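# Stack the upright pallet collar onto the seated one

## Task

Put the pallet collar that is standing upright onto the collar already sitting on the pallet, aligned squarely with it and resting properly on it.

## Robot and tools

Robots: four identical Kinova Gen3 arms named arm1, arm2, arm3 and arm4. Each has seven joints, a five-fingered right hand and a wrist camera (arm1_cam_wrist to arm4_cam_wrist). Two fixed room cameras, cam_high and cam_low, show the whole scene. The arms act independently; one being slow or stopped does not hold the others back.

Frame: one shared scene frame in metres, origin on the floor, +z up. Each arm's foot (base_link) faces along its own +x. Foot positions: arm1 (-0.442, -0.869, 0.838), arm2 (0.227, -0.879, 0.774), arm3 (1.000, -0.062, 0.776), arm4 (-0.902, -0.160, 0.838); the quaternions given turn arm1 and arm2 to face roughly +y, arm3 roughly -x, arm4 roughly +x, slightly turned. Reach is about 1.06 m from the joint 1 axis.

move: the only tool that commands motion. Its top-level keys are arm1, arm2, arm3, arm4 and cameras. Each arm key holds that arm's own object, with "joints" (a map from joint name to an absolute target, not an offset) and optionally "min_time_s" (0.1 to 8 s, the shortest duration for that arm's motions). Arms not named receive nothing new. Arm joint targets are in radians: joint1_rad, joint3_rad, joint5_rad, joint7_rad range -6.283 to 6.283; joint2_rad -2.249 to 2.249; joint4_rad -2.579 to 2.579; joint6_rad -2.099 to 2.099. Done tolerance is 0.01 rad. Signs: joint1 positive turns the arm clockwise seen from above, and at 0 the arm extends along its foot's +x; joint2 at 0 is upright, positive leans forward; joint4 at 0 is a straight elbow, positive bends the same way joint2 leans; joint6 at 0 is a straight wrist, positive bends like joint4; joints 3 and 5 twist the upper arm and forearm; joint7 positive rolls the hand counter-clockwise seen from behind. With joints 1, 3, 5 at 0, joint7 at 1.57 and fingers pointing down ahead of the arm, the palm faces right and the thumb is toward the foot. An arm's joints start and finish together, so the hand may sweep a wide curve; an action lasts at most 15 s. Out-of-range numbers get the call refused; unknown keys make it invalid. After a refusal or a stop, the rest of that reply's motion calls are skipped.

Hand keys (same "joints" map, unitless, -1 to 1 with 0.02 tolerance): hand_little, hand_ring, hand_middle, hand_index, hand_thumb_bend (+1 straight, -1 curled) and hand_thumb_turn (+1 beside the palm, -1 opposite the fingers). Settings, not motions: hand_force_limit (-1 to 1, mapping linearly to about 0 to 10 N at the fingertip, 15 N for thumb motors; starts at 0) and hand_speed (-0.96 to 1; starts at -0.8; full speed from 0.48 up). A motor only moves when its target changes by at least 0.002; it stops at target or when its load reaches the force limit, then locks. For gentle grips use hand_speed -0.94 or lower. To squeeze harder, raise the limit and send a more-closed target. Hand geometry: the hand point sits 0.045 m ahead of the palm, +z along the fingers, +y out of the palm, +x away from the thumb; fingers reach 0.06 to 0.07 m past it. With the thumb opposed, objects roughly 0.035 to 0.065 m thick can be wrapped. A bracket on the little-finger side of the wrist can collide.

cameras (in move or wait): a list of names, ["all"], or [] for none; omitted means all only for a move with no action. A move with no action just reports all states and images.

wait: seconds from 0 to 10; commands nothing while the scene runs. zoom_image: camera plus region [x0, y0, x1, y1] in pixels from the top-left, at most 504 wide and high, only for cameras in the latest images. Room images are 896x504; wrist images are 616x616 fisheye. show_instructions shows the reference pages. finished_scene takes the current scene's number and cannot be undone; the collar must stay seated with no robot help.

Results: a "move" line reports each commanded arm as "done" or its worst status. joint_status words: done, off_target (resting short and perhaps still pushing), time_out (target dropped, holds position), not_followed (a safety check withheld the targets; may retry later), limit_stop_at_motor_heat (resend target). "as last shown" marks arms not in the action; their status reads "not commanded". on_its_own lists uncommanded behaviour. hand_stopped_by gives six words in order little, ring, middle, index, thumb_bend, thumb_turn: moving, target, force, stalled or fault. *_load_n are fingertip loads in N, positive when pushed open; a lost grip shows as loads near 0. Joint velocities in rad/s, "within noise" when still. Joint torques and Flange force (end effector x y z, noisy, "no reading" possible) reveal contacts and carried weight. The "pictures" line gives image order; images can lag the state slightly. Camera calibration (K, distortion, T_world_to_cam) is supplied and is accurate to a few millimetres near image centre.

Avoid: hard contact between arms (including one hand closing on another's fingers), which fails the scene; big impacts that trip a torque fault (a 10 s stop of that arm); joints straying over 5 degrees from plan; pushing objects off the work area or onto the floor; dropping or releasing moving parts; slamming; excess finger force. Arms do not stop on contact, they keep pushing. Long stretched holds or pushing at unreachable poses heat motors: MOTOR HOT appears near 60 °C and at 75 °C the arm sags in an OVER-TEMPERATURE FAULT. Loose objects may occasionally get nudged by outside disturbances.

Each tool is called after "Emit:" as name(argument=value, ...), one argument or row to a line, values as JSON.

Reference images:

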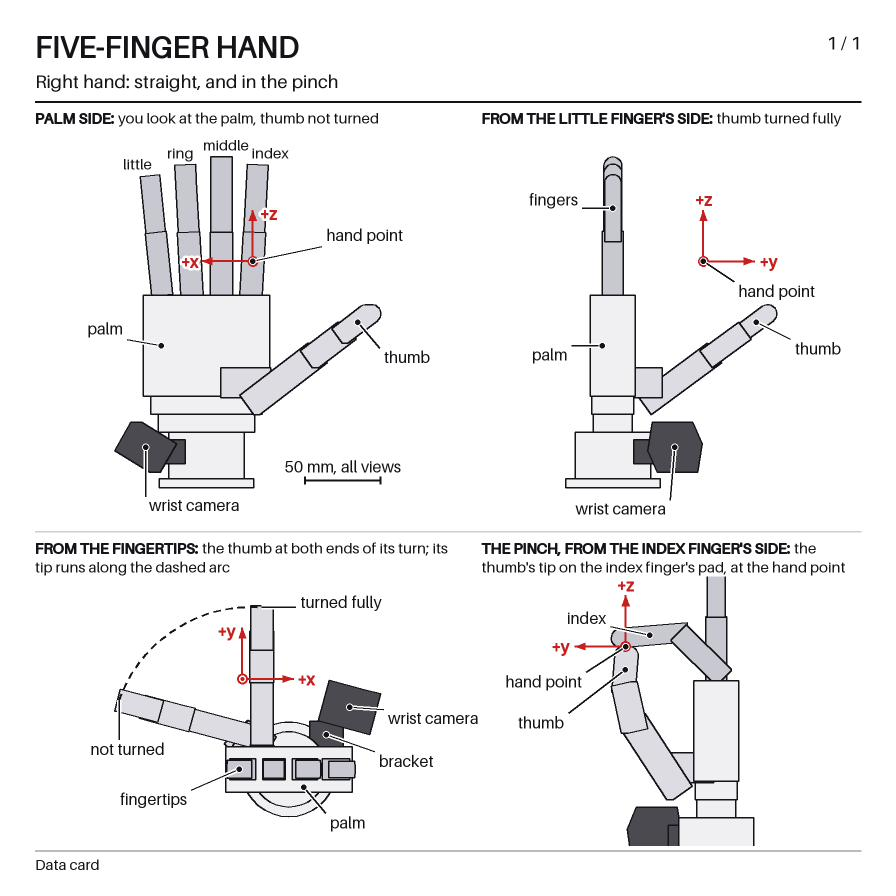

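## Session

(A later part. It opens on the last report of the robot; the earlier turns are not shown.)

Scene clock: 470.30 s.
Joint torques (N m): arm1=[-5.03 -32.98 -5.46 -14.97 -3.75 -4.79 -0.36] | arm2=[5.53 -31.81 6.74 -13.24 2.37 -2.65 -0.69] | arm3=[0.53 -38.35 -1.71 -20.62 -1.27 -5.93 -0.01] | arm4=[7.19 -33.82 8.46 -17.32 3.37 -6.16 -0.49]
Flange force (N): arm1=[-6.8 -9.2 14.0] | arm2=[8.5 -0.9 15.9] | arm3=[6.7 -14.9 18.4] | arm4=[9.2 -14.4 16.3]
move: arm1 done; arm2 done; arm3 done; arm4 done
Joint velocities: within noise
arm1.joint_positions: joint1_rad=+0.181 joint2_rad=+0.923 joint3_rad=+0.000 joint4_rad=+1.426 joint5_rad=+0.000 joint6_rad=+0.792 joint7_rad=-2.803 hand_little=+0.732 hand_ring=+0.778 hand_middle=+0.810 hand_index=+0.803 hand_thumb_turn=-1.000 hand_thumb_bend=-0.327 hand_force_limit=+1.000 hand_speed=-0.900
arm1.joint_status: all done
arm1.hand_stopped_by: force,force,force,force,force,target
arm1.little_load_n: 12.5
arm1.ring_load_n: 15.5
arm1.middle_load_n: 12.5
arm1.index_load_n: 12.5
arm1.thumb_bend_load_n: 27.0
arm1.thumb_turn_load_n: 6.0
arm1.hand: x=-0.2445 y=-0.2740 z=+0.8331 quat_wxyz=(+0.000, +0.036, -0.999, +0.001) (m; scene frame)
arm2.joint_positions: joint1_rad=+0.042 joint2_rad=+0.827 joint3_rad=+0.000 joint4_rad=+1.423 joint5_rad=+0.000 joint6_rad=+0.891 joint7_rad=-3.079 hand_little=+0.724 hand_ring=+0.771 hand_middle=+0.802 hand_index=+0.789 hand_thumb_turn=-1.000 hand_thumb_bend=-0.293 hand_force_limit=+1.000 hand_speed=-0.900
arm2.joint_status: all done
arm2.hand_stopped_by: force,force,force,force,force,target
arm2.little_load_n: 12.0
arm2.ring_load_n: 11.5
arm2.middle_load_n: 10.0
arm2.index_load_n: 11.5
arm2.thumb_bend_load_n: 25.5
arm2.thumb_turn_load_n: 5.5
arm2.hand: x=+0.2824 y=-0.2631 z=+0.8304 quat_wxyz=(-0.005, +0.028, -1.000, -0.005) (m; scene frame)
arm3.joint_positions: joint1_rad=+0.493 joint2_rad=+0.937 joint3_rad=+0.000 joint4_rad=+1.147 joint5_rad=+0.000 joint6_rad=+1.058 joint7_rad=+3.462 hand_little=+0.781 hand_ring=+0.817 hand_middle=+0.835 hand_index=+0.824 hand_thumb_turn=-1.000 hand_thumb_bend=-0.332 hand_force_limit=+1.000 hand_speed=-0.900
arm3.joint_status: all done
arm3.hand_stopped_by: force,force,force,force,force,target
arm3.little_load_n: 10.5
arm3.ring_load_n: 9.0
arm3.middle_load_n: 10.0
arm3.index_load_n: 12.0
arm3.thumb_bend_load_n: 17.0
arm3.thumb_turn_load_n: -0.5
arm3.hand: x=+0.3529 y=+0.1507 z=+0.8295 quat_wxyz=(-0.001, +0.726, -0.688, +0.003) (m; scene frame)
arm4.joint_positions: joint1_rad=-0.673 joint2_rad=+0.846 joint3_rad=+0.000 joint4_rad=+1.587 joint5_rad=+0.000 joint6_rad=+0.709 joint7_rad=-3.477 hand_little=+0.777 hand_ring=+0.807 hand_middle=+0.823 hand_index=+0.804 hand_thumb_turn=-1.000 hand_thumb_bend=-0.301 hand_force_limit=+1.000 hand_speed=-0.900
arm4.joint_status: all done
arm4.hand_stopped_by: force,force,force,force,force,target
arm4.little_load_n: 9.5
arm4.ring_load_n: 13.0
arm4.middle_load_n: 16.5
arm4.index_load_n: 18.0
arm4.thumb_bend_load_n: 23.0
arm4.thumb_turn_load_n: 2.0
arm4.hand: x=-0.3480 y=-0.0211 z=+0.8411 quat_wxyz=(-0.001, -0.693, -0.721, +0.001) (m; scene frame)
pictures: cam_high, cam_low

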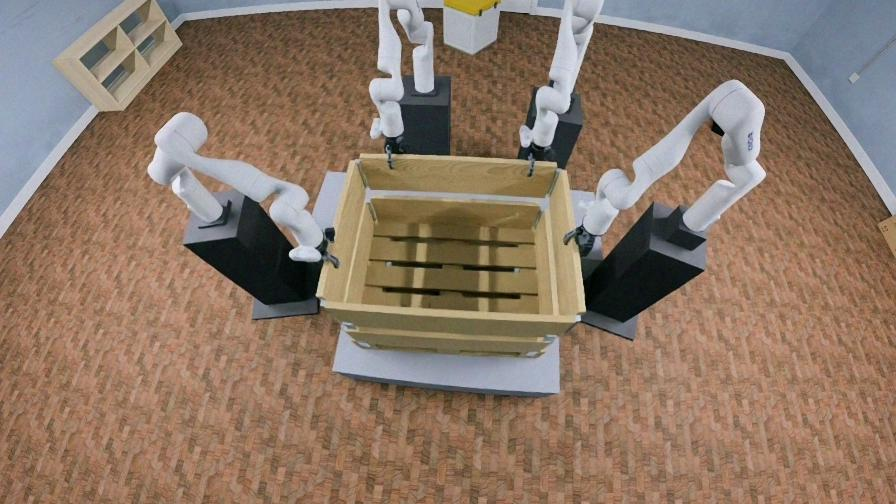

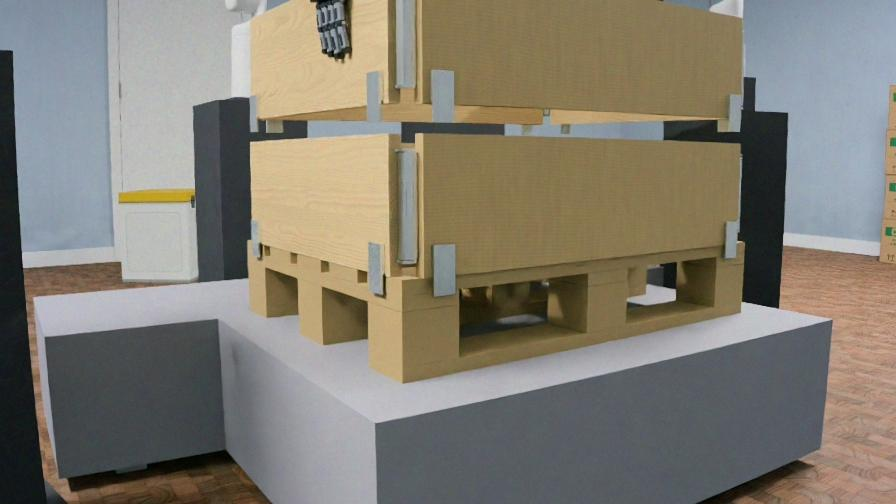

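Emit:
move(
  arm1={"joints":{"joint1_rad":0.1859,"joint2_rad":0.9599,"joint4_rad":1.4219,"joint6_rad":0.7598,"joint7_rad":-2.7987},"min_time_s":3},
  arm2={"joints":{"joint1_rad":0.0473,"joint2_rad":0.8520,"joint4_rad":1.4271,"joint6_rad":0.8624,"joint7_rad":-3.0738},"min_time_s":3},
  arm3={"joints":{"joint1_rad":0.4961,"joint2_rad":0.9449,"joint4_rad":1.1719,"joint6_rad":1.0248,"joint7_rad":3.4654},"min_time_s":3},
  arm4={"joints":{"joint1_rad":-0.6726,"joint2_rad":0.8847,"joint4_rad":1.5814,"joint6_rad":0.6755,"joint7_rad":-3.4775},"min_time_s":3},
  cameras=["all"],
)

Emit:
zoom_image(
  camera="cam_low",
  region=[690, 60, 770, 180],
)

Emit:
zoom_image(
  camera="cam_low",
  region=[360, 60, 440, 180],
)

Emit:
zoom_image(
  camera="cam_low",
  region=[220, 60, 300, 180],
)

Emit:
zoom_image(
  camera="cam_high",
  region=[300, 270, 400, 360],
)

Emit:
zoom_image(
  camera="cam_high",
  region=[500, 270, 600, 360],
)

Emit:
zoom_image(
  camera="cam_high",
  region=[330, 140, 430, 230],
)

Emit:
zoom_image(
  camera="cam_high",
  region=[500, 140, 600, 230],
)

Scene clock: 484.93 s.
Joint torques (N m): arm1=[-4.87 -28.83 -6.39 -12.8 -4.42 -4.01 -0.32] | arm2=[5.89 -33.85 6.3 -14.63 1.45 -2.93 -0.76] | arm3=[0.63 -38.3 -1.62 -17.9 -1.31 -3.89 -0.09] | arm4=[6.81 -31.98 8.05 -11.85 2.97 -3.15 -0.56]
Flange force (N): arm1=[-6.0 -10.2 7.4] | arm2=[9.4 -3.7 19.0] | arm3=[4.2 -8.2 20.5] | arm4=[11.1 -4.9 17.2]
move: arm1 done; arm2 done; arm3 done; arm4 done
Joint velocities: within noise
arm1.joint_positions: joint1_rad=+0.186 joint2_rad=+0.960 joint3_rad=+0.000 joint4_rad=+1.422 joint5_rad=+0.000 joint6_rad=+0.760 joint7_rad=-2.799 hand_little=+0.732 hand_ring=+0.778 hand_middle=+0.810 hand_index=+0.803 hand_thumb_turn=-1.000 hand_thumb_bend=-0.327 hand_force_limit=+1.000 hand_speed=-0.900
arm1.joint_status: all done
arm1.hand_stopped_by: force,force,force,force,force,target
arm1.little_load_n: 12.0
arm1.ring_load_n: 14.5
arm1.middle_load_n: 11.0
arm1.index_load_n: 11.5
arm1.thumb_bend_load_n: 27.0
arm1.thumb_turn_load_n: 2.5
arm1.hand: x=-0.2415 y=-0.2730 z=+0.8134 quat_wxyz=(+0.000, +0.036, -0.999, +0.001) (m; scene frame)
arm2.joint_positions: joint1_rad=+0.047 joint2_rad=+0.852 joint3_rad=+0.000 joint4_rad=+1.427 joint5_rad=+0.000 joint6_rad=+0.862 joint7_rad=-3.074 hand_little=+0.724 hand_ring=+0.771 hand_middle=+0.802 hand_index=+0.789 hand_thumb_turn=-1.000 hand_thumb_bend=-0.293 hand_force_limit=+1.000 hand_speed=-0.900
arm2.joint_status: all done
arm2.hand_stopped_by: force,force,force,force,force,target
arm2.little_load_n: 12.0
arm2.ring_load_n: 11.5
arm2.middle_load_n: 9.0
arm2.index_load_n: 10.5
arm2.thumb_bend_load_n: 25.0
arm2.thumb_turn_load_n: 1.5
arm2.hand: x=+0.2856 y=-0.2620 z=+0.8156 quat_wxyz=(-0.005, +0.028, -1.000, -0.005) (m; scene frame)
arm3.joint_positions: joint1_rad=+0.496 joint2_rad=+0.945 joint3_rad=+0.000 joint4_rad=+1.172 joint5_rad=+0.000 joint6_rad=+1.025 joint7_rad=+3.465 hand_little=+0.781 hand_ring=+0.817 hand_middle=+0.835 hand_index=+0.824 hand_thumb_turn=-1.000 hand_thumb_bend=-0.331 hand_force_limit=+1.000 hand_speed=-0.900
arm3.joint_status: all done
arm3.hand_stopped_by: force,force,force,force,force,target
arm3.little_load_n: 8.5
arm3.ring_load_n: 8.5
arm3.middle_load_n: 10.0
arm3.index_load_n: 11.5
arm3.thumb_bend_load_n: 22.5
arm3.thumb_turn_load_n: 0.0
arm3.hand: x=+0.3567 y=+0.1516 z=+0.8177 quat_wxyz=(-0.001, +0.726, -0.688, +0.003) (m; scene frame)
arm4.joint_positions: joint1_rad=-0.673 joint2_rad=+0.885 joint3_rad=+0.000 joint4_rad=+1.581 joint5_rad=+0.000 joint6_rad=+0.676 joint7_rad=-3.477 hand_little=+0.777 hand_ring=+0.807 hand_middle=+0.823 hand_index=+0.804 hand_thumb_turn=-1.000 hand_thumb_bend=-0.301 hand_force_limit=+1.000 hand_speed=-0.900
arm4.joint_status: all done
arm4.hand_stopped_by: force,force,force,force,force,target
arm4.little_load_n: 7.0
arm4.ring_load_n: 10.0
arm4.middle_load_n: 12.5
arm4.index_load_n: 15.0
arm4.thumb_bend_load_n: 22.0
arm4.thumb_turn_load_n: 2.5
arm4.hand: x=-0.3457 y=-0.0202 z=+0.8218 quat_wxyz=(-0.001, -0.693, -0.721, +0.001) (m; scene frame)
pictures: arm1_cam_wrist, arm2_cam_wrist, arm3_cam_wrist, arm4_cam_wrist, cam_high, cam_low
camera_calibration:
arm1_cam_wrist: T_world_to_cam=[[-0.283731, 0.958833, 0.0116378, 0.184436], [0.835845, 0.241353, 0.493064, -0.132153], [0.469957, 0.149625, -0.869915, 0.978328], [0, 0, 0, 1]] pos_world=[-0.296982, -0.29133, 0.914076]
arm2_cam_wrist: T_world_to_cam=[[-0.279469, 0.959905, -0.0219128, 0.360775], [0.829054, 0.252759, 0.498781, -0.567751], [0.484321, 0.121227, -0.866451, 0.711095], [0, 0, 0, 1]] pos_world=[0.227123, -0.28901, 0.907218]
arm3_cam_wrist: T_world_to_cam=[[-0.944325, -0.325038, -0.0509854, 0.431232], [-0.301496, 0.792855, 0.529604, -0.449091], [-0.131718, 0.51549, -0.846711, 0.774831], [0, 0, 0, 1]] pos_world=[0.373883, 0.0968128, 0.915885]
arm4_cam_wrist: T_world_to_cam=[[0.942624, 0.333312, 0.0190709, 0.321702], [0.276941, -0.812548, 0.512904, -0.34504], [0.186453, -0.478194, -0.858234, 0.874336], [0, 0, 0, 1]] pos_world=[-0.370711, 0.0305128, 0.921222]

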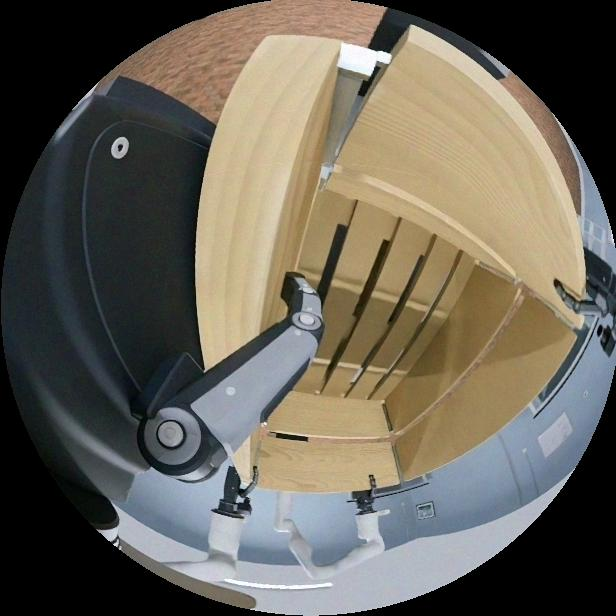

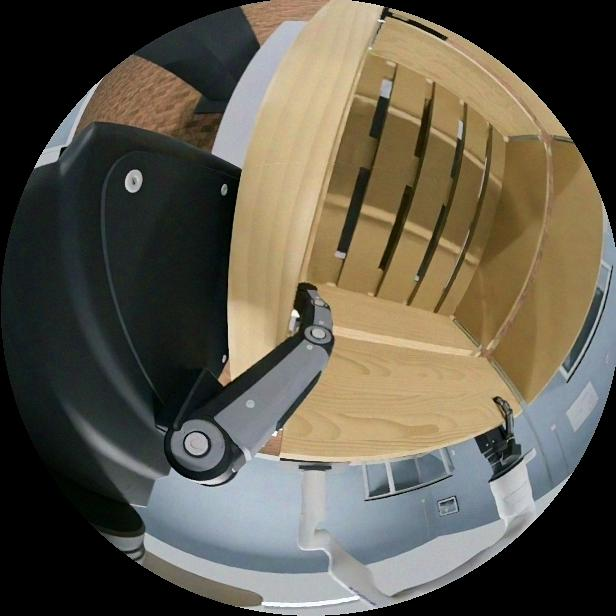

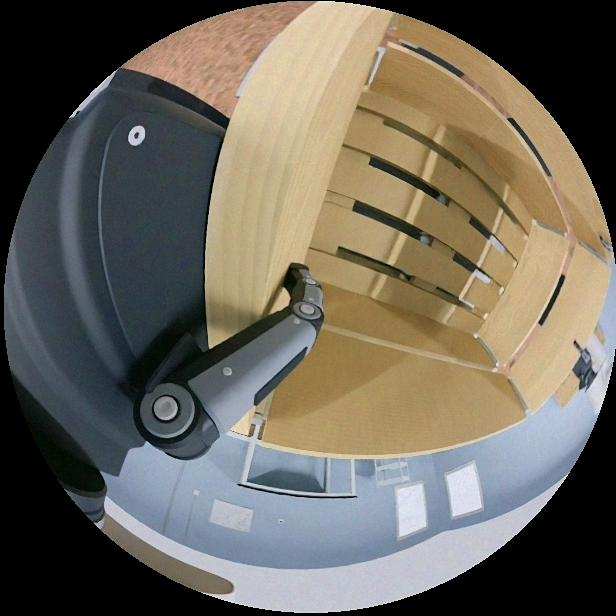

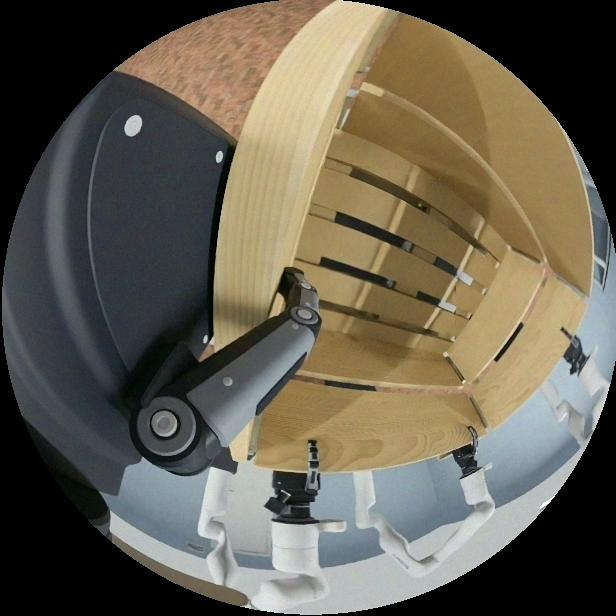

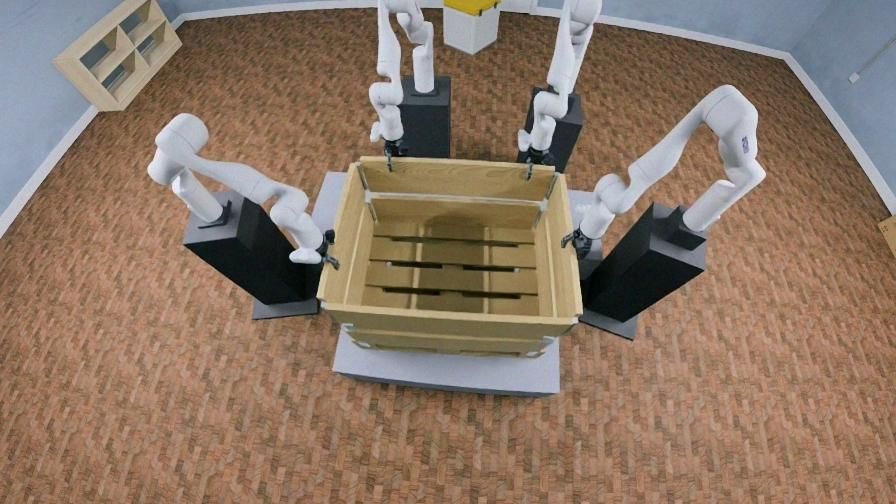

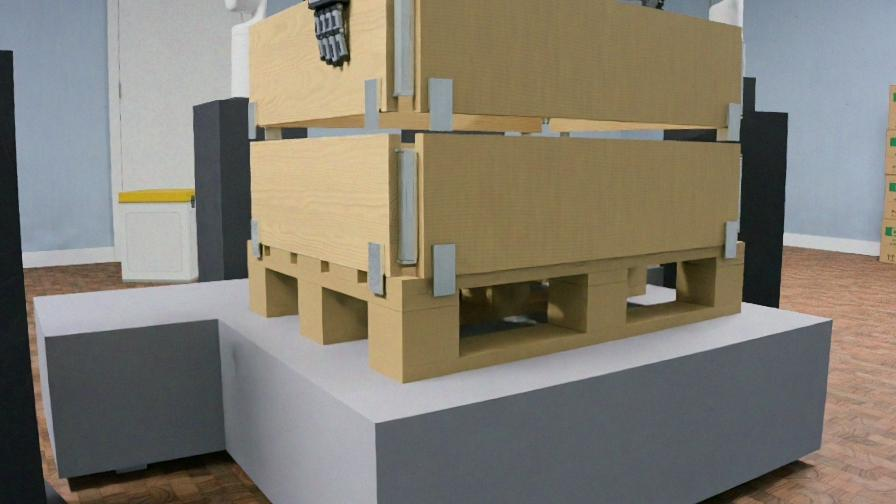

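Scaled by 4.200 from the camera's 896x504 image, which has a finer 1280x720 frame.

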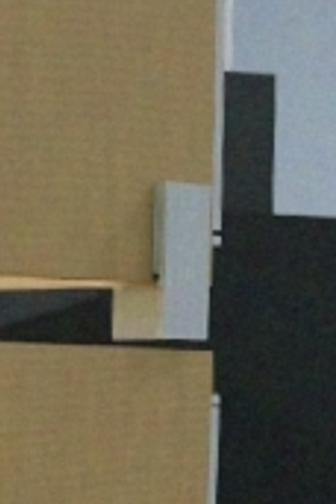

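Scaled by 4.200 from the camera's 896x504 image, which has a finer 1280x720 frame.

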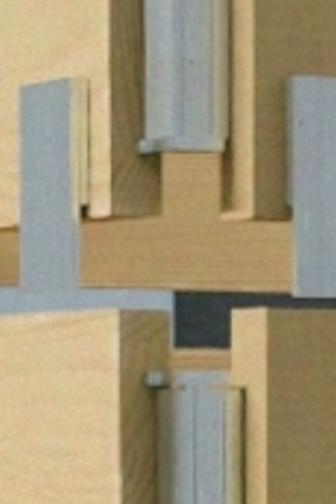

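Scaled by 4.200 from the camera's 896x504 image, which has a finer 1280x720 frame.

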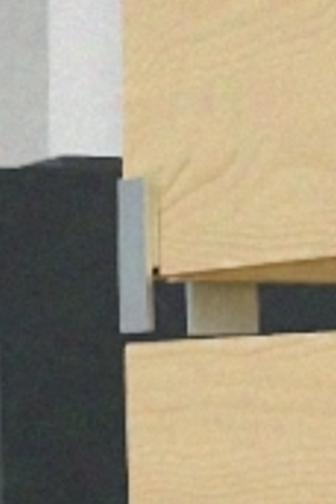

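Scaled by 5.040 from the camera's 896x504 image, which has a finer 1280x720 frame.

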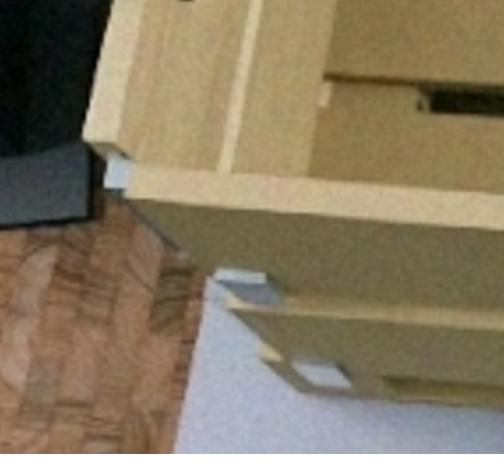

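Scaled by 5.040 from the camera's 896x504 image, which has a finer 1280x720 frame.

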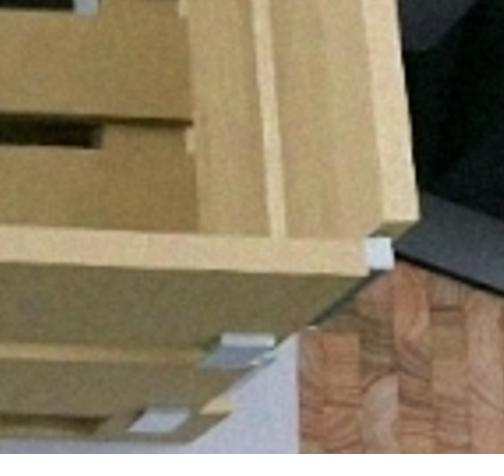

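Scaled by 5.040 from the camera's 896x504 image, which has a finer 1280x720 frame.

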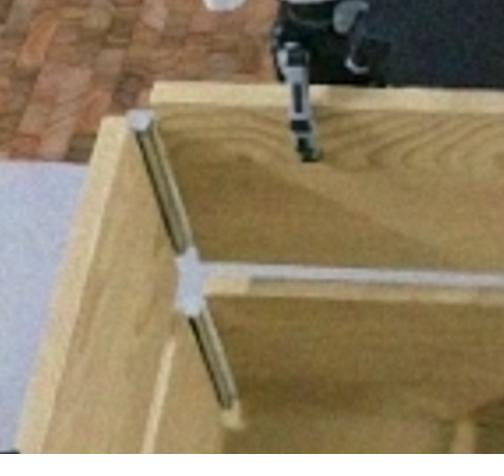

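Scaled by 5.040 from the camera's 896x504 image, which has a finer 1280x720 frame.

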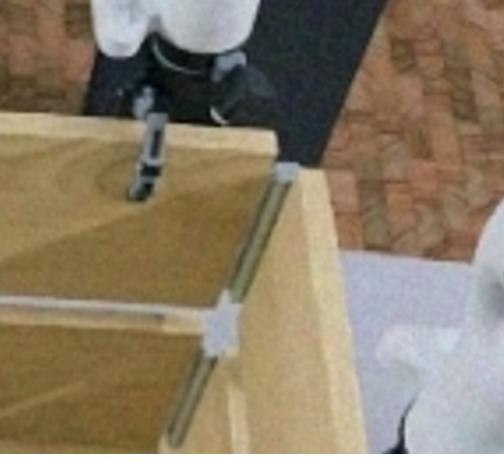

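Emit:
zoom_image(
  camera="arm1_cam_wrist",
  region=[260, 140, 380, 260],
)

Emit:
zoom_image(
  camera="arm2_cam_wrist",
  region=[290, 0, 410, 120],
)

Emit:
zoom_image(
  camera="arm2_cam_wrist",
  region=[430, 300, 530, 400],
)

Emit:
zoom_image(
  camera="arm4_cam_wrist",
  region=[420, 350, 500, 430],
)

Scaled by 4.200 from the camera's 616x616 image, which has a finer 880x880 frame.

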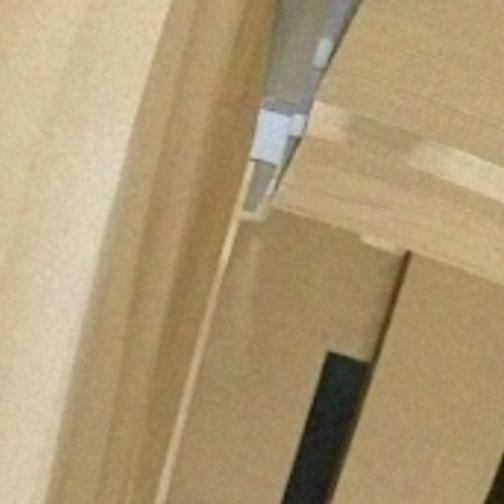

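Scaled by 4.200 from the camera's 616x616 image, which has a finer 880x880 frame.

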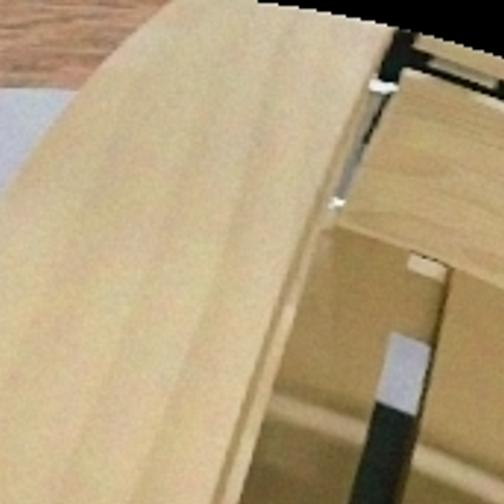

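Scaled by 5.040 from the camera's 616x616 image, which has a finer 880x880 frame.

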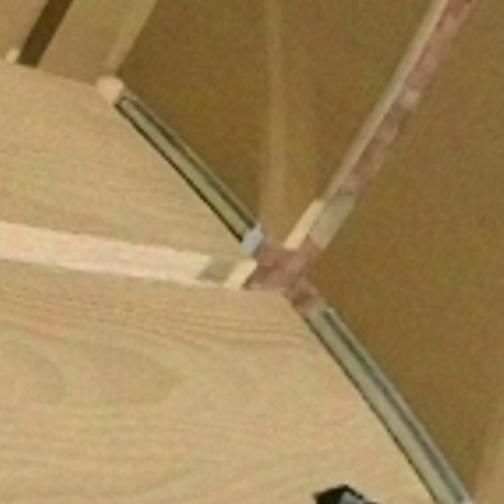

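Scaled by 6.300 from the camera's 616x616 image, which has a finer 880x880 frame.

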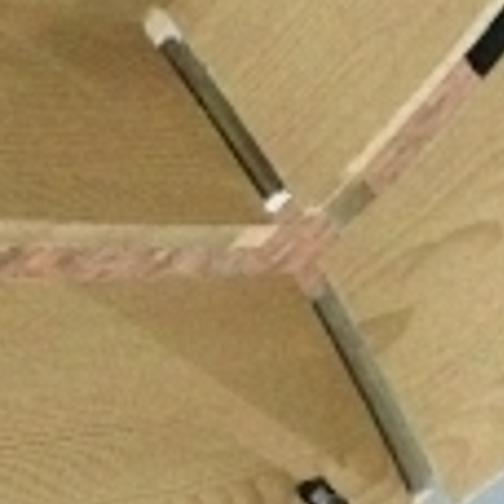

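Emit:
move(
  arm1={"joints":{"joint1_rad":0.1875,"joint2_rad":0.9636,"joint4_rad":1.4261,"joint6_rad":0.7518,"joint7_rad":-2.7927},"min_time_s":2},
  arm2={"joints":{"joint1_rad":0.0483,"joint2_rad":0.8594,"joint4_rad":1.4226,"joint6_rad":0.8596,"joint7_rad":-3.0685},"min_time_s":2},
  arm3={"joints":{"joint1_rad":0.4989,"joint2_rad":0.9533,"joint4_rad":1.1640,"joint6_rad":1.0243,"joint7_rad":3.4725},"min_time_s":2},
  arm4={"joints":{"joint1_rad":-0.6713,"joint2_rad":0.8886,"joint4_rad":1.5865,"joint6_rad":0.6665,"joint7_rad":-3.4718},"min_time_s":2},
  cameras=["cam_high","cam_low"],
)

Emit:
zoom_image(
  camera="cam_low",
  region=[700, 100, 760, 160],
)

Emit:
zoom_image(
  camera="cam_low",
  region=[360, 90, 420, 150],
)

Emit:
zoom_image(
  camera="cam_low",
  region=[400, 90, 460, 150],
)

Emit:
zoom_image(
  camera="cam_low",
  region=[230, 100, 290, 160],
)

Emit:
zoom_image(
  camera="cam_high",
  region=[320, 290, 380, 350],
)

Emit:
zoom_image(
  camera="cam_high",
  region=[530, 300, 590, 360],
)

Emit:
zoom_image(
  camera="cam_high",
  region=[340, 155, 400, 215],
)

Emit:
zoom_image(
  camera="cam_high",
  region=[520, 165, 580, 225],
)

Scene clock: 497.17 s.
Joint torques (N m): arm1=[-4.17 -28.65 -5.64 -11.01 -4.12 -2.82 -0.38] | arm2=[6.03 -33.5 6.41 -14.42 1.54 -2.9 -0.77] | arm3=[0.91 -38.71 -1.5 -18.18 -1.24 -4.04 -0.09] | arm4=[4.91 -31.94 5.8 -12.6 2.19 -3.69 -0.46]
Flange force (N): arm1=[-6.4 -6.2 9.1] | arm2=[9.6 -3.8 18.3] | arm3=[4.9 -8.4 20.7] | arm4=[7.3 -5.7 16.2]
move: arm1 done; arm2 done; arm3 done; arm4 done
Joint velocities: within noise
arm1.joint_positions: joint1_rad=+0.188 joint2_rad=+0.964 joint3_rad=+0.000 joint4_rad=+1.426 joint5_rad=+0.000 joint6_rad=+0.752 joint7_rad=-2.793 hand_little=+0.732 hand_ring=+0.778 hand_middle=+0.810 hand_index=+0.803 hand_thumb_turn=-1.000 hand_thumb_bend=-0.327 hand_force_limit=+1.000 hand_speed=-0.900
arm1.joint_status: all done
arm1.hand_stopped_by: force,force,force,force,force,target
arm1.little_load_n: 11.5
arm1.ring_load_n: 14.5
arm1.middle_load_n: 11.0
arm1.index_load_n: 11.5
arm1.thumb_bend_load_n: 27.5
arm1.thumb_turn_load_n: 3.0
arm1.hand: x=-0.2411 y=-0.2740 z=+0.8104 quat_wxyz=(+0.000, +0.038, -0.999, +0.001) (m; scene frame)
arm2.joint_positions: joint1_rad=+0.048 joint2_rad=+0.859 joint3_rad=+0.000 joint4_rad=+1.423 joint5_rad=+0.000 joint6_rad=+0.860 joint7_rad=-3.069 hand_little=+0.724 hand_ring=+0.771 hand_middle=+0.802 hand_index=+0.789 hand_thumb_turn=-1.000 hand_thumb_bend=-0.293 hand_force_limit=+1.000 hand_speed=-0.900
arm2.joint_status: all done
arm2.hand_stopped_by: force,force,force,force,force,target
arm2.little_load_n: 11.5
arm2.ring_load_n: 10.5
arm2.middle_load_n: 9.0
arm2.index_load_n: 10.5
arm2.thumb_bend_load_n: 25.0
arm2.thumb_turn_load_n: 1.5
arm2.hand: x=+0.2859 y=-0.2604 z=+0.8126 quat_wxyz=(-0.005, +0.030, -1.000, -0.005) (m; scene frame)
arm3.joint_positions: joint1_rad=+0.499 joint2_rad=+0.953 joint3_rad=+0.000 joint4_rad=+1.164 joint5_rad=+0.000 joint6_rad=+1.024 joint7_rad=+3.472 hand_little=+0.781 hand_ring=+0.817 hand_middle=+0.835 hand_index=+0.824 hand_thumb_turn=-1.000 hand_thumb_bend=-0.331 hand_force_limit=+1.000 hand_speed=-0.900
arm3.joint_status: all done
arm3.hand_stopped_by: force,force,force,force,force,target
arm3.little_load_n: 8.5
arm3.ring_load_n: 8.5
arm3.middle_load_n: 10.0
arm3.index_load_n: 11.5
arm3.thumb_bend_load_n: 22.5
arm3.thumb_turn_load_n: 0.0
arm3.hand: x=+0.3552 y=+0.1535 z=+0.8147 quat_wxyz=(-0.001, +0.727, -0.686, +0.003) (m; scene frame)
arm4.joint_positions: joint1_rad=-0.671 joint2_rad=+0.889 joint3_rad=+0.000 joint4_rad=+1.587 joint5_rad=+0.000 joint6_rad=+0.666 joint7_rad=-3.472 hand_little=+0.777 hand_ring=+0.807 hand_middle=+0.823 hand_index=+0.804 hand_thumb_turn=-1.000 hand_thumb_bend=-0.301 hand_force_limit=+1.000 hand_speed=-0.900
arm4.joint_status: all done
arm4.hand_stopped_by: force,force,force,force,force,target
arm4.little_load_n: 7.0
arm4.ring_load_n: 10.0
arm4.middle_load_n: 12.5
arm4.index_load_n: 15.5
arm4.thumb_bend_load_n: 22.0
arm4.thumb_turn_load_n: 3.0
arm4.hand: x=-0.3465 y=-0.0210 z=+0.8187 quat_wxyz=(-0.001, -0.691, -0.723, +0.001) (m; scene frame)
pictures: cam_high, cam_low

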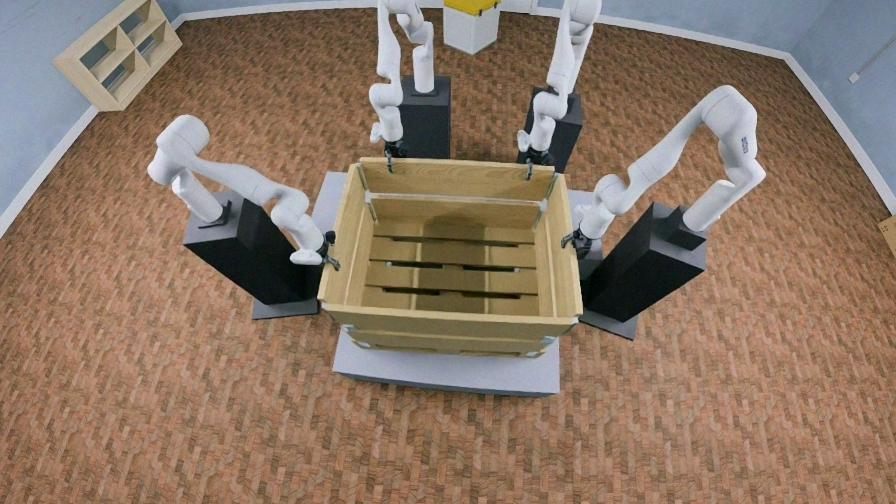

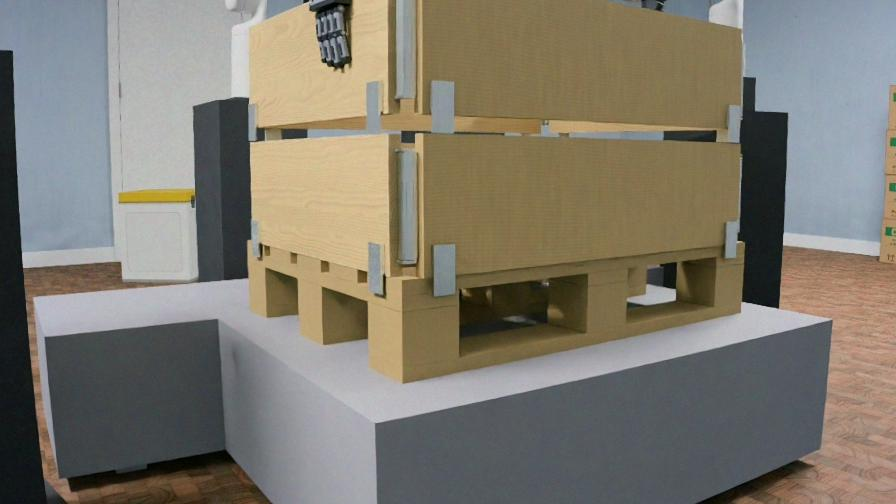

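Scaled by 8.400 from the camera's 896x504 image, which has a finer 1280x720 frame.

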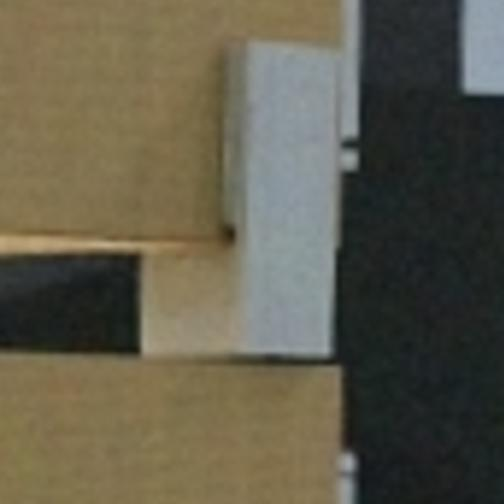

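Scaled by 8.400 from the camera's 896x504 image, which has a finer 1280x720 frame.

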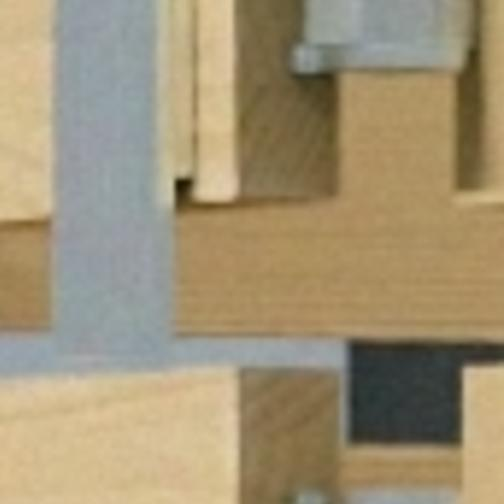

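Scaled by 8.400 from the camera's 896x504 image, which has a finer 1280x720 frame.

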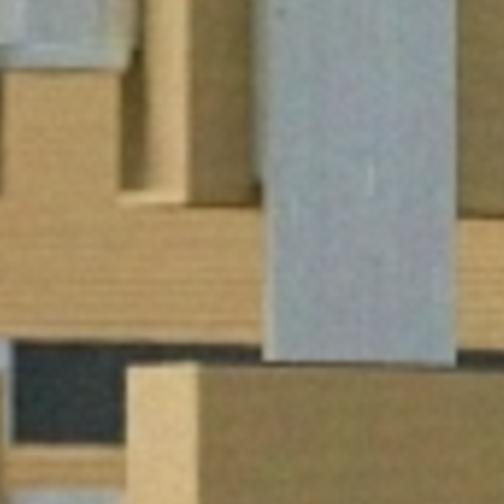

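Scaled by 8.400 from the camera's 896x504 image, which has a finer 1280x720 frame.

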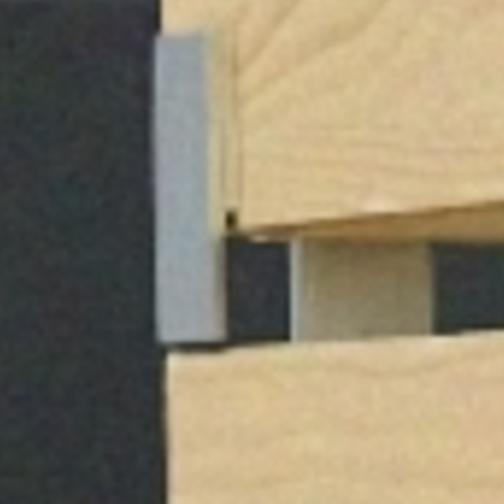

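Scaled by 8.400 from the camera's 896x504 image, which has a finer 1280x720 frame.

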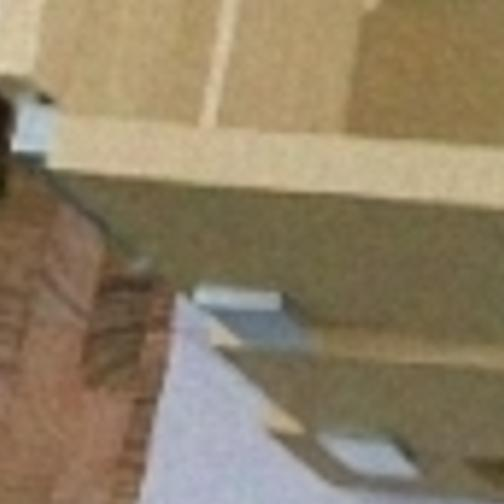

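Scaled by 8.400 from the camera's 896x504 image, which has a finer 1280x720 frame.

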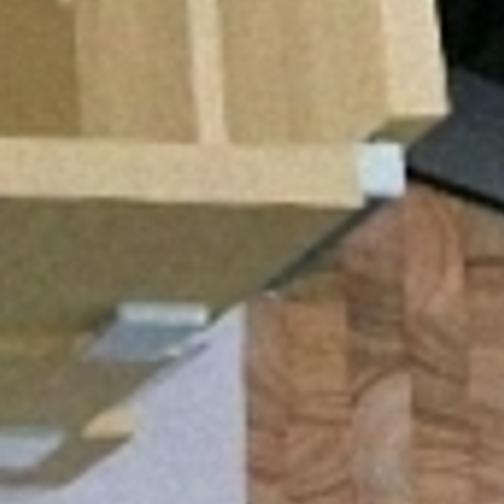

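Scaled by 8.400 from the camera's 896x504 image, which has a finer 1280x720 frame.

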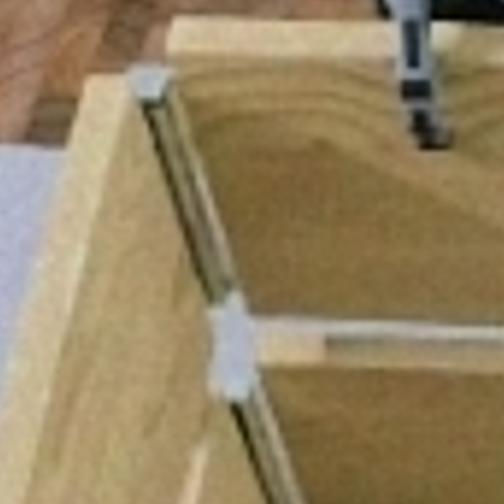

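Scaled by 8.400 from the camera's 896x504 image, which has a finer 1280x720 frame.

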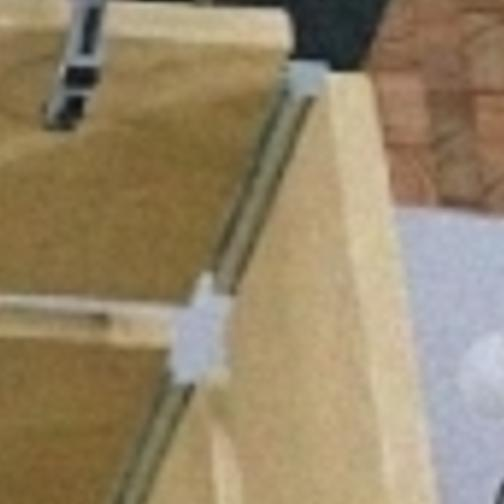

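Emit:
move(
  arm1={"joints":{"joint1_rad":0.1882,"joint2_rad":0.9726,"joint4_rad":1.4214,"joint6_rad":0.7476,"joint7_rad":-2.7920},"min_time_s":2},
  arm2={"joints":{"joint1_rad":0.0496,"joint2_rad":0.8675,"joint4_rad":1.4202,"joint6_rad":0.8538,"joint7_rad":-3.0672},"min_time_s":2},
  arm3={"joints":{"joint1_rad":0.5007,"joint2_rad":0.9579,"joint4_rad":1.1683,"joint6_rad":1.0153,"joint7_rad":3.4744},"min_time_s":2},
  arm4={"joints":{"joint1_rad":-0.6726,"joint2_rad":0.8975,"joint4_rad":1.5831,"joint6_rad":0.6610,"joint7_rad":-3.4731},"min_time_s":2},
  cameras=["cam_low"],
)

Emit:
zoom_image(
  camera="cam_low",
  region=[700, 100, 760, 160],
)

Emit:
zoom_image(
  camera="cam_low",
  region=[360, 90, 460, 150],
)

Emit:
zoom_image(
  camera="cam_low",
  region=[230, 100, 290, 160],
)

Scene clock: 503.87 s.
Joint torques (N m): arm1=[-4.84 -30.87 -6.17 -11.06 -4.16 -2.09 -0.3] | arm2=[6.02 -33.86 6.55 -15.16 1.66 -3.37 -0.73] | arm3=[1.2 -28.68 -1.43 -16.48 -1.25 -6.28 -0.18] | arm4=[5.88 -31.77 7.12 -16.01 2.64 -6.12 -0.54]
Flange force (N): arm1=[-7.8 -5.4 14.1] | arm2=[9.9 -5.5 18.1] | arm3=[8.0 -15.3 1.5] | arm4=[6.7 -13.9 11.2]
move: arm1 done; arm2 done; arm3 done; arm4 done
Joint velocities: within noise
arm1.joint_positions: joint1_rad=+0.188 joint2_rad=+0.973 joint3_rad=+0.000 joint4_rad=+1.421 joint5_rad=+0.000 joint6_rad=+0.748 joint7_rad=-2.792 hand_little=+0.732 hand_ring=+0.778 hand_middle=+0.810 hand_index=+0.803 hand_thumb_turn=-1.000 hand_thumb_bend=-0.327 hand_force_limit=+1.000 hand_speed=-0.900
arm1.joint_status: all done
arm1.hand_stopped_by: force,force,force,force,force,target
arm1.little_load_n: 11.0
arm1.ring_load_n: 13.5
arm1.middle_load_n: 10.0
arm1.index_load_n: 11.0
arm1.thumb_bend_load_n: 27.5
arm1.thumb_turn_load_n: 3.0
arm1.hand: x=-0.2404 y=-0.2731 z=+0.8063 quat_wxyz=(+0.000, +0.038, -0.999, +0.001) (m; scene frame)
arm2.joint_positions: joint1_rad=+0.050 joint2_rad=+0.867 joint3_rad=+0.000 joint4_rad=+1.420 joint5_rad=+0.000 joint6_rad=+0.854 joint7_rad=-3.067 hand_little=+0.724 hand_ring=+0.771 hand_middle=+0.802 hand_index=+0.789 hand_thumb_turn=-1.000 hand_thumb_bend=-0.293 hand_force_limit=+1.000 hand_speed=-0.900
arm2.joint_status: all done
arm2.hand_stopped_by: force,force,force,force,force,target
arm2.little_load_n: 11.0
arm2.ring_load_n: 11.0
arm2.middle_load_n: 8.5
arm2.index_load_n: 10.0
arm2.thumb_bend_load_n: 24.5
arm2.thumb_turn_load_n: 1.0
arm2.hand: x=+0.2867 y=-0.2594 z=+0.8087 quat_wxyz=(-0.005, +0.030, -1.000, -0.005) (m; scene frame)
arm3.joint_positions: joint1_rad=+0.501 joint2_rad=+0.958 joint3_rad=+0.000 joint4_rad=+1.168 joint5_rad=+0.000 joint6_rad=+1.015 joint7_rad=+3.474 hand_little=+0.781 hand_ring=+0.817 hand_middle=+0.835 hand_index=+0.824 hand_thumb_turn=-1.000 hand_thumb_bend=-0.331 hand_force_limit=+1.000 hand_speed=-0.900
arm3.joint_status: all done
arm3.hand_stopped_by: force,force,force,force,force,target
arm3.little_load_n: 10.5
arm3.ring_load_n: 9.5
arm3.middle_load_n: 9.5
arm3.index_load_n: 11.0
arm3.thumb_bend_load_n: 17.0
arm3.thumb_turn_load_n: -1.0
arm3.hand: x=+0.3558 y=+0.1545 z=+0.8107 quat_wxyz=(-0.001, +0.728, -0.686, +0.003) (m; scene frame)
arm4.joint_positions: joint1_rad=-0.673 joint2_rad=+0.898 joint3_rad=+0.000 joint4_rad=+1.583 joint5_rad=+0.000 joint6_rad=+0.661 joint7_rad=-3.473 hand_little=+0.777 hand_ring=+0.807 hand_middle=+0.823 hand_index=+0.804 hand_thumb_turn=-1.000 hand_thumb_bend=-0.301 hand_force_limit=+1.000 hand_speed=-0.900
arm4.joint_status: all done
arm4.hand_stopped_by: force,force,force,force,force,target
arm4.little_load_n: 9.5
arm4.ring_load_n: 11.5
arm4.middle_load_n: 14.0
arm4.index_load_n: 16.0
arm4.thumb_bend_load_n: 20.0
arm4.thumb_turn_load_n: 3.0
arm4.hand: x=-0.3458 y=-0.0200 z=+0.8148 quat_wxyz=(-0.001, -0.691, -0.723, +0.001) (m; scene frame)
pictures: cam_low

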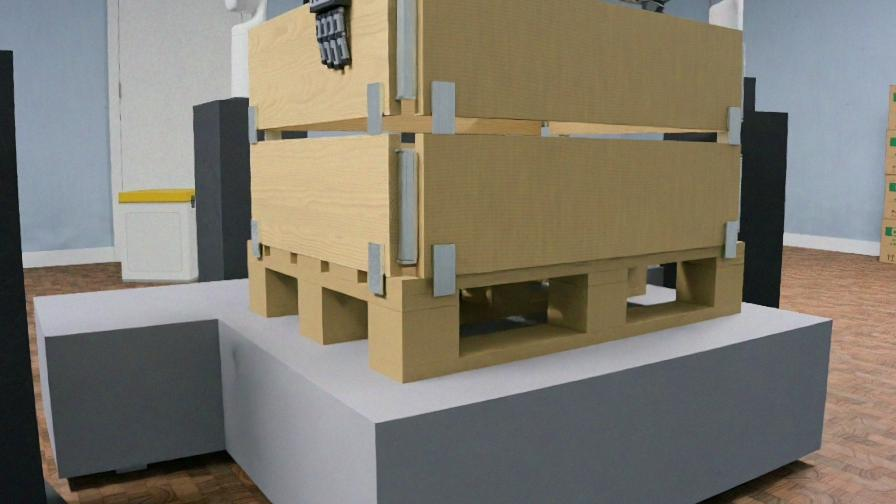

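Scaled by 8.400 from the camera's 896x504 image, which has a finer 1280x720 frame.

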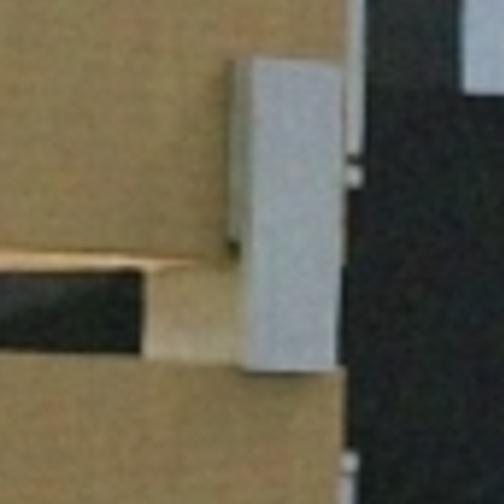

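Scaled by 5.040 from the camera's 896x504 image, which has a finer 1280x720 frame.

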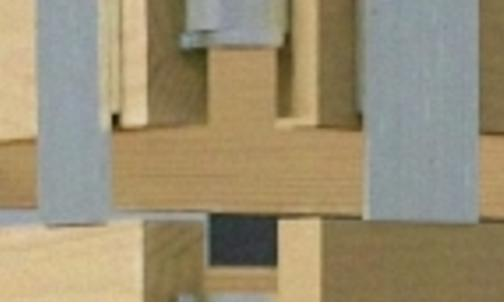

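Scaled by 8.400 from the camera's 896x504 image, which has a finer 1280x720 frame.

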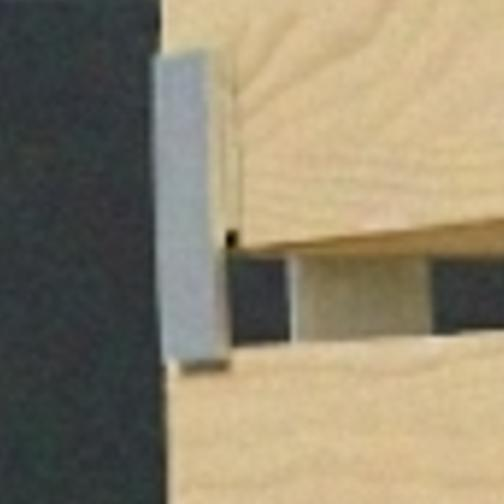

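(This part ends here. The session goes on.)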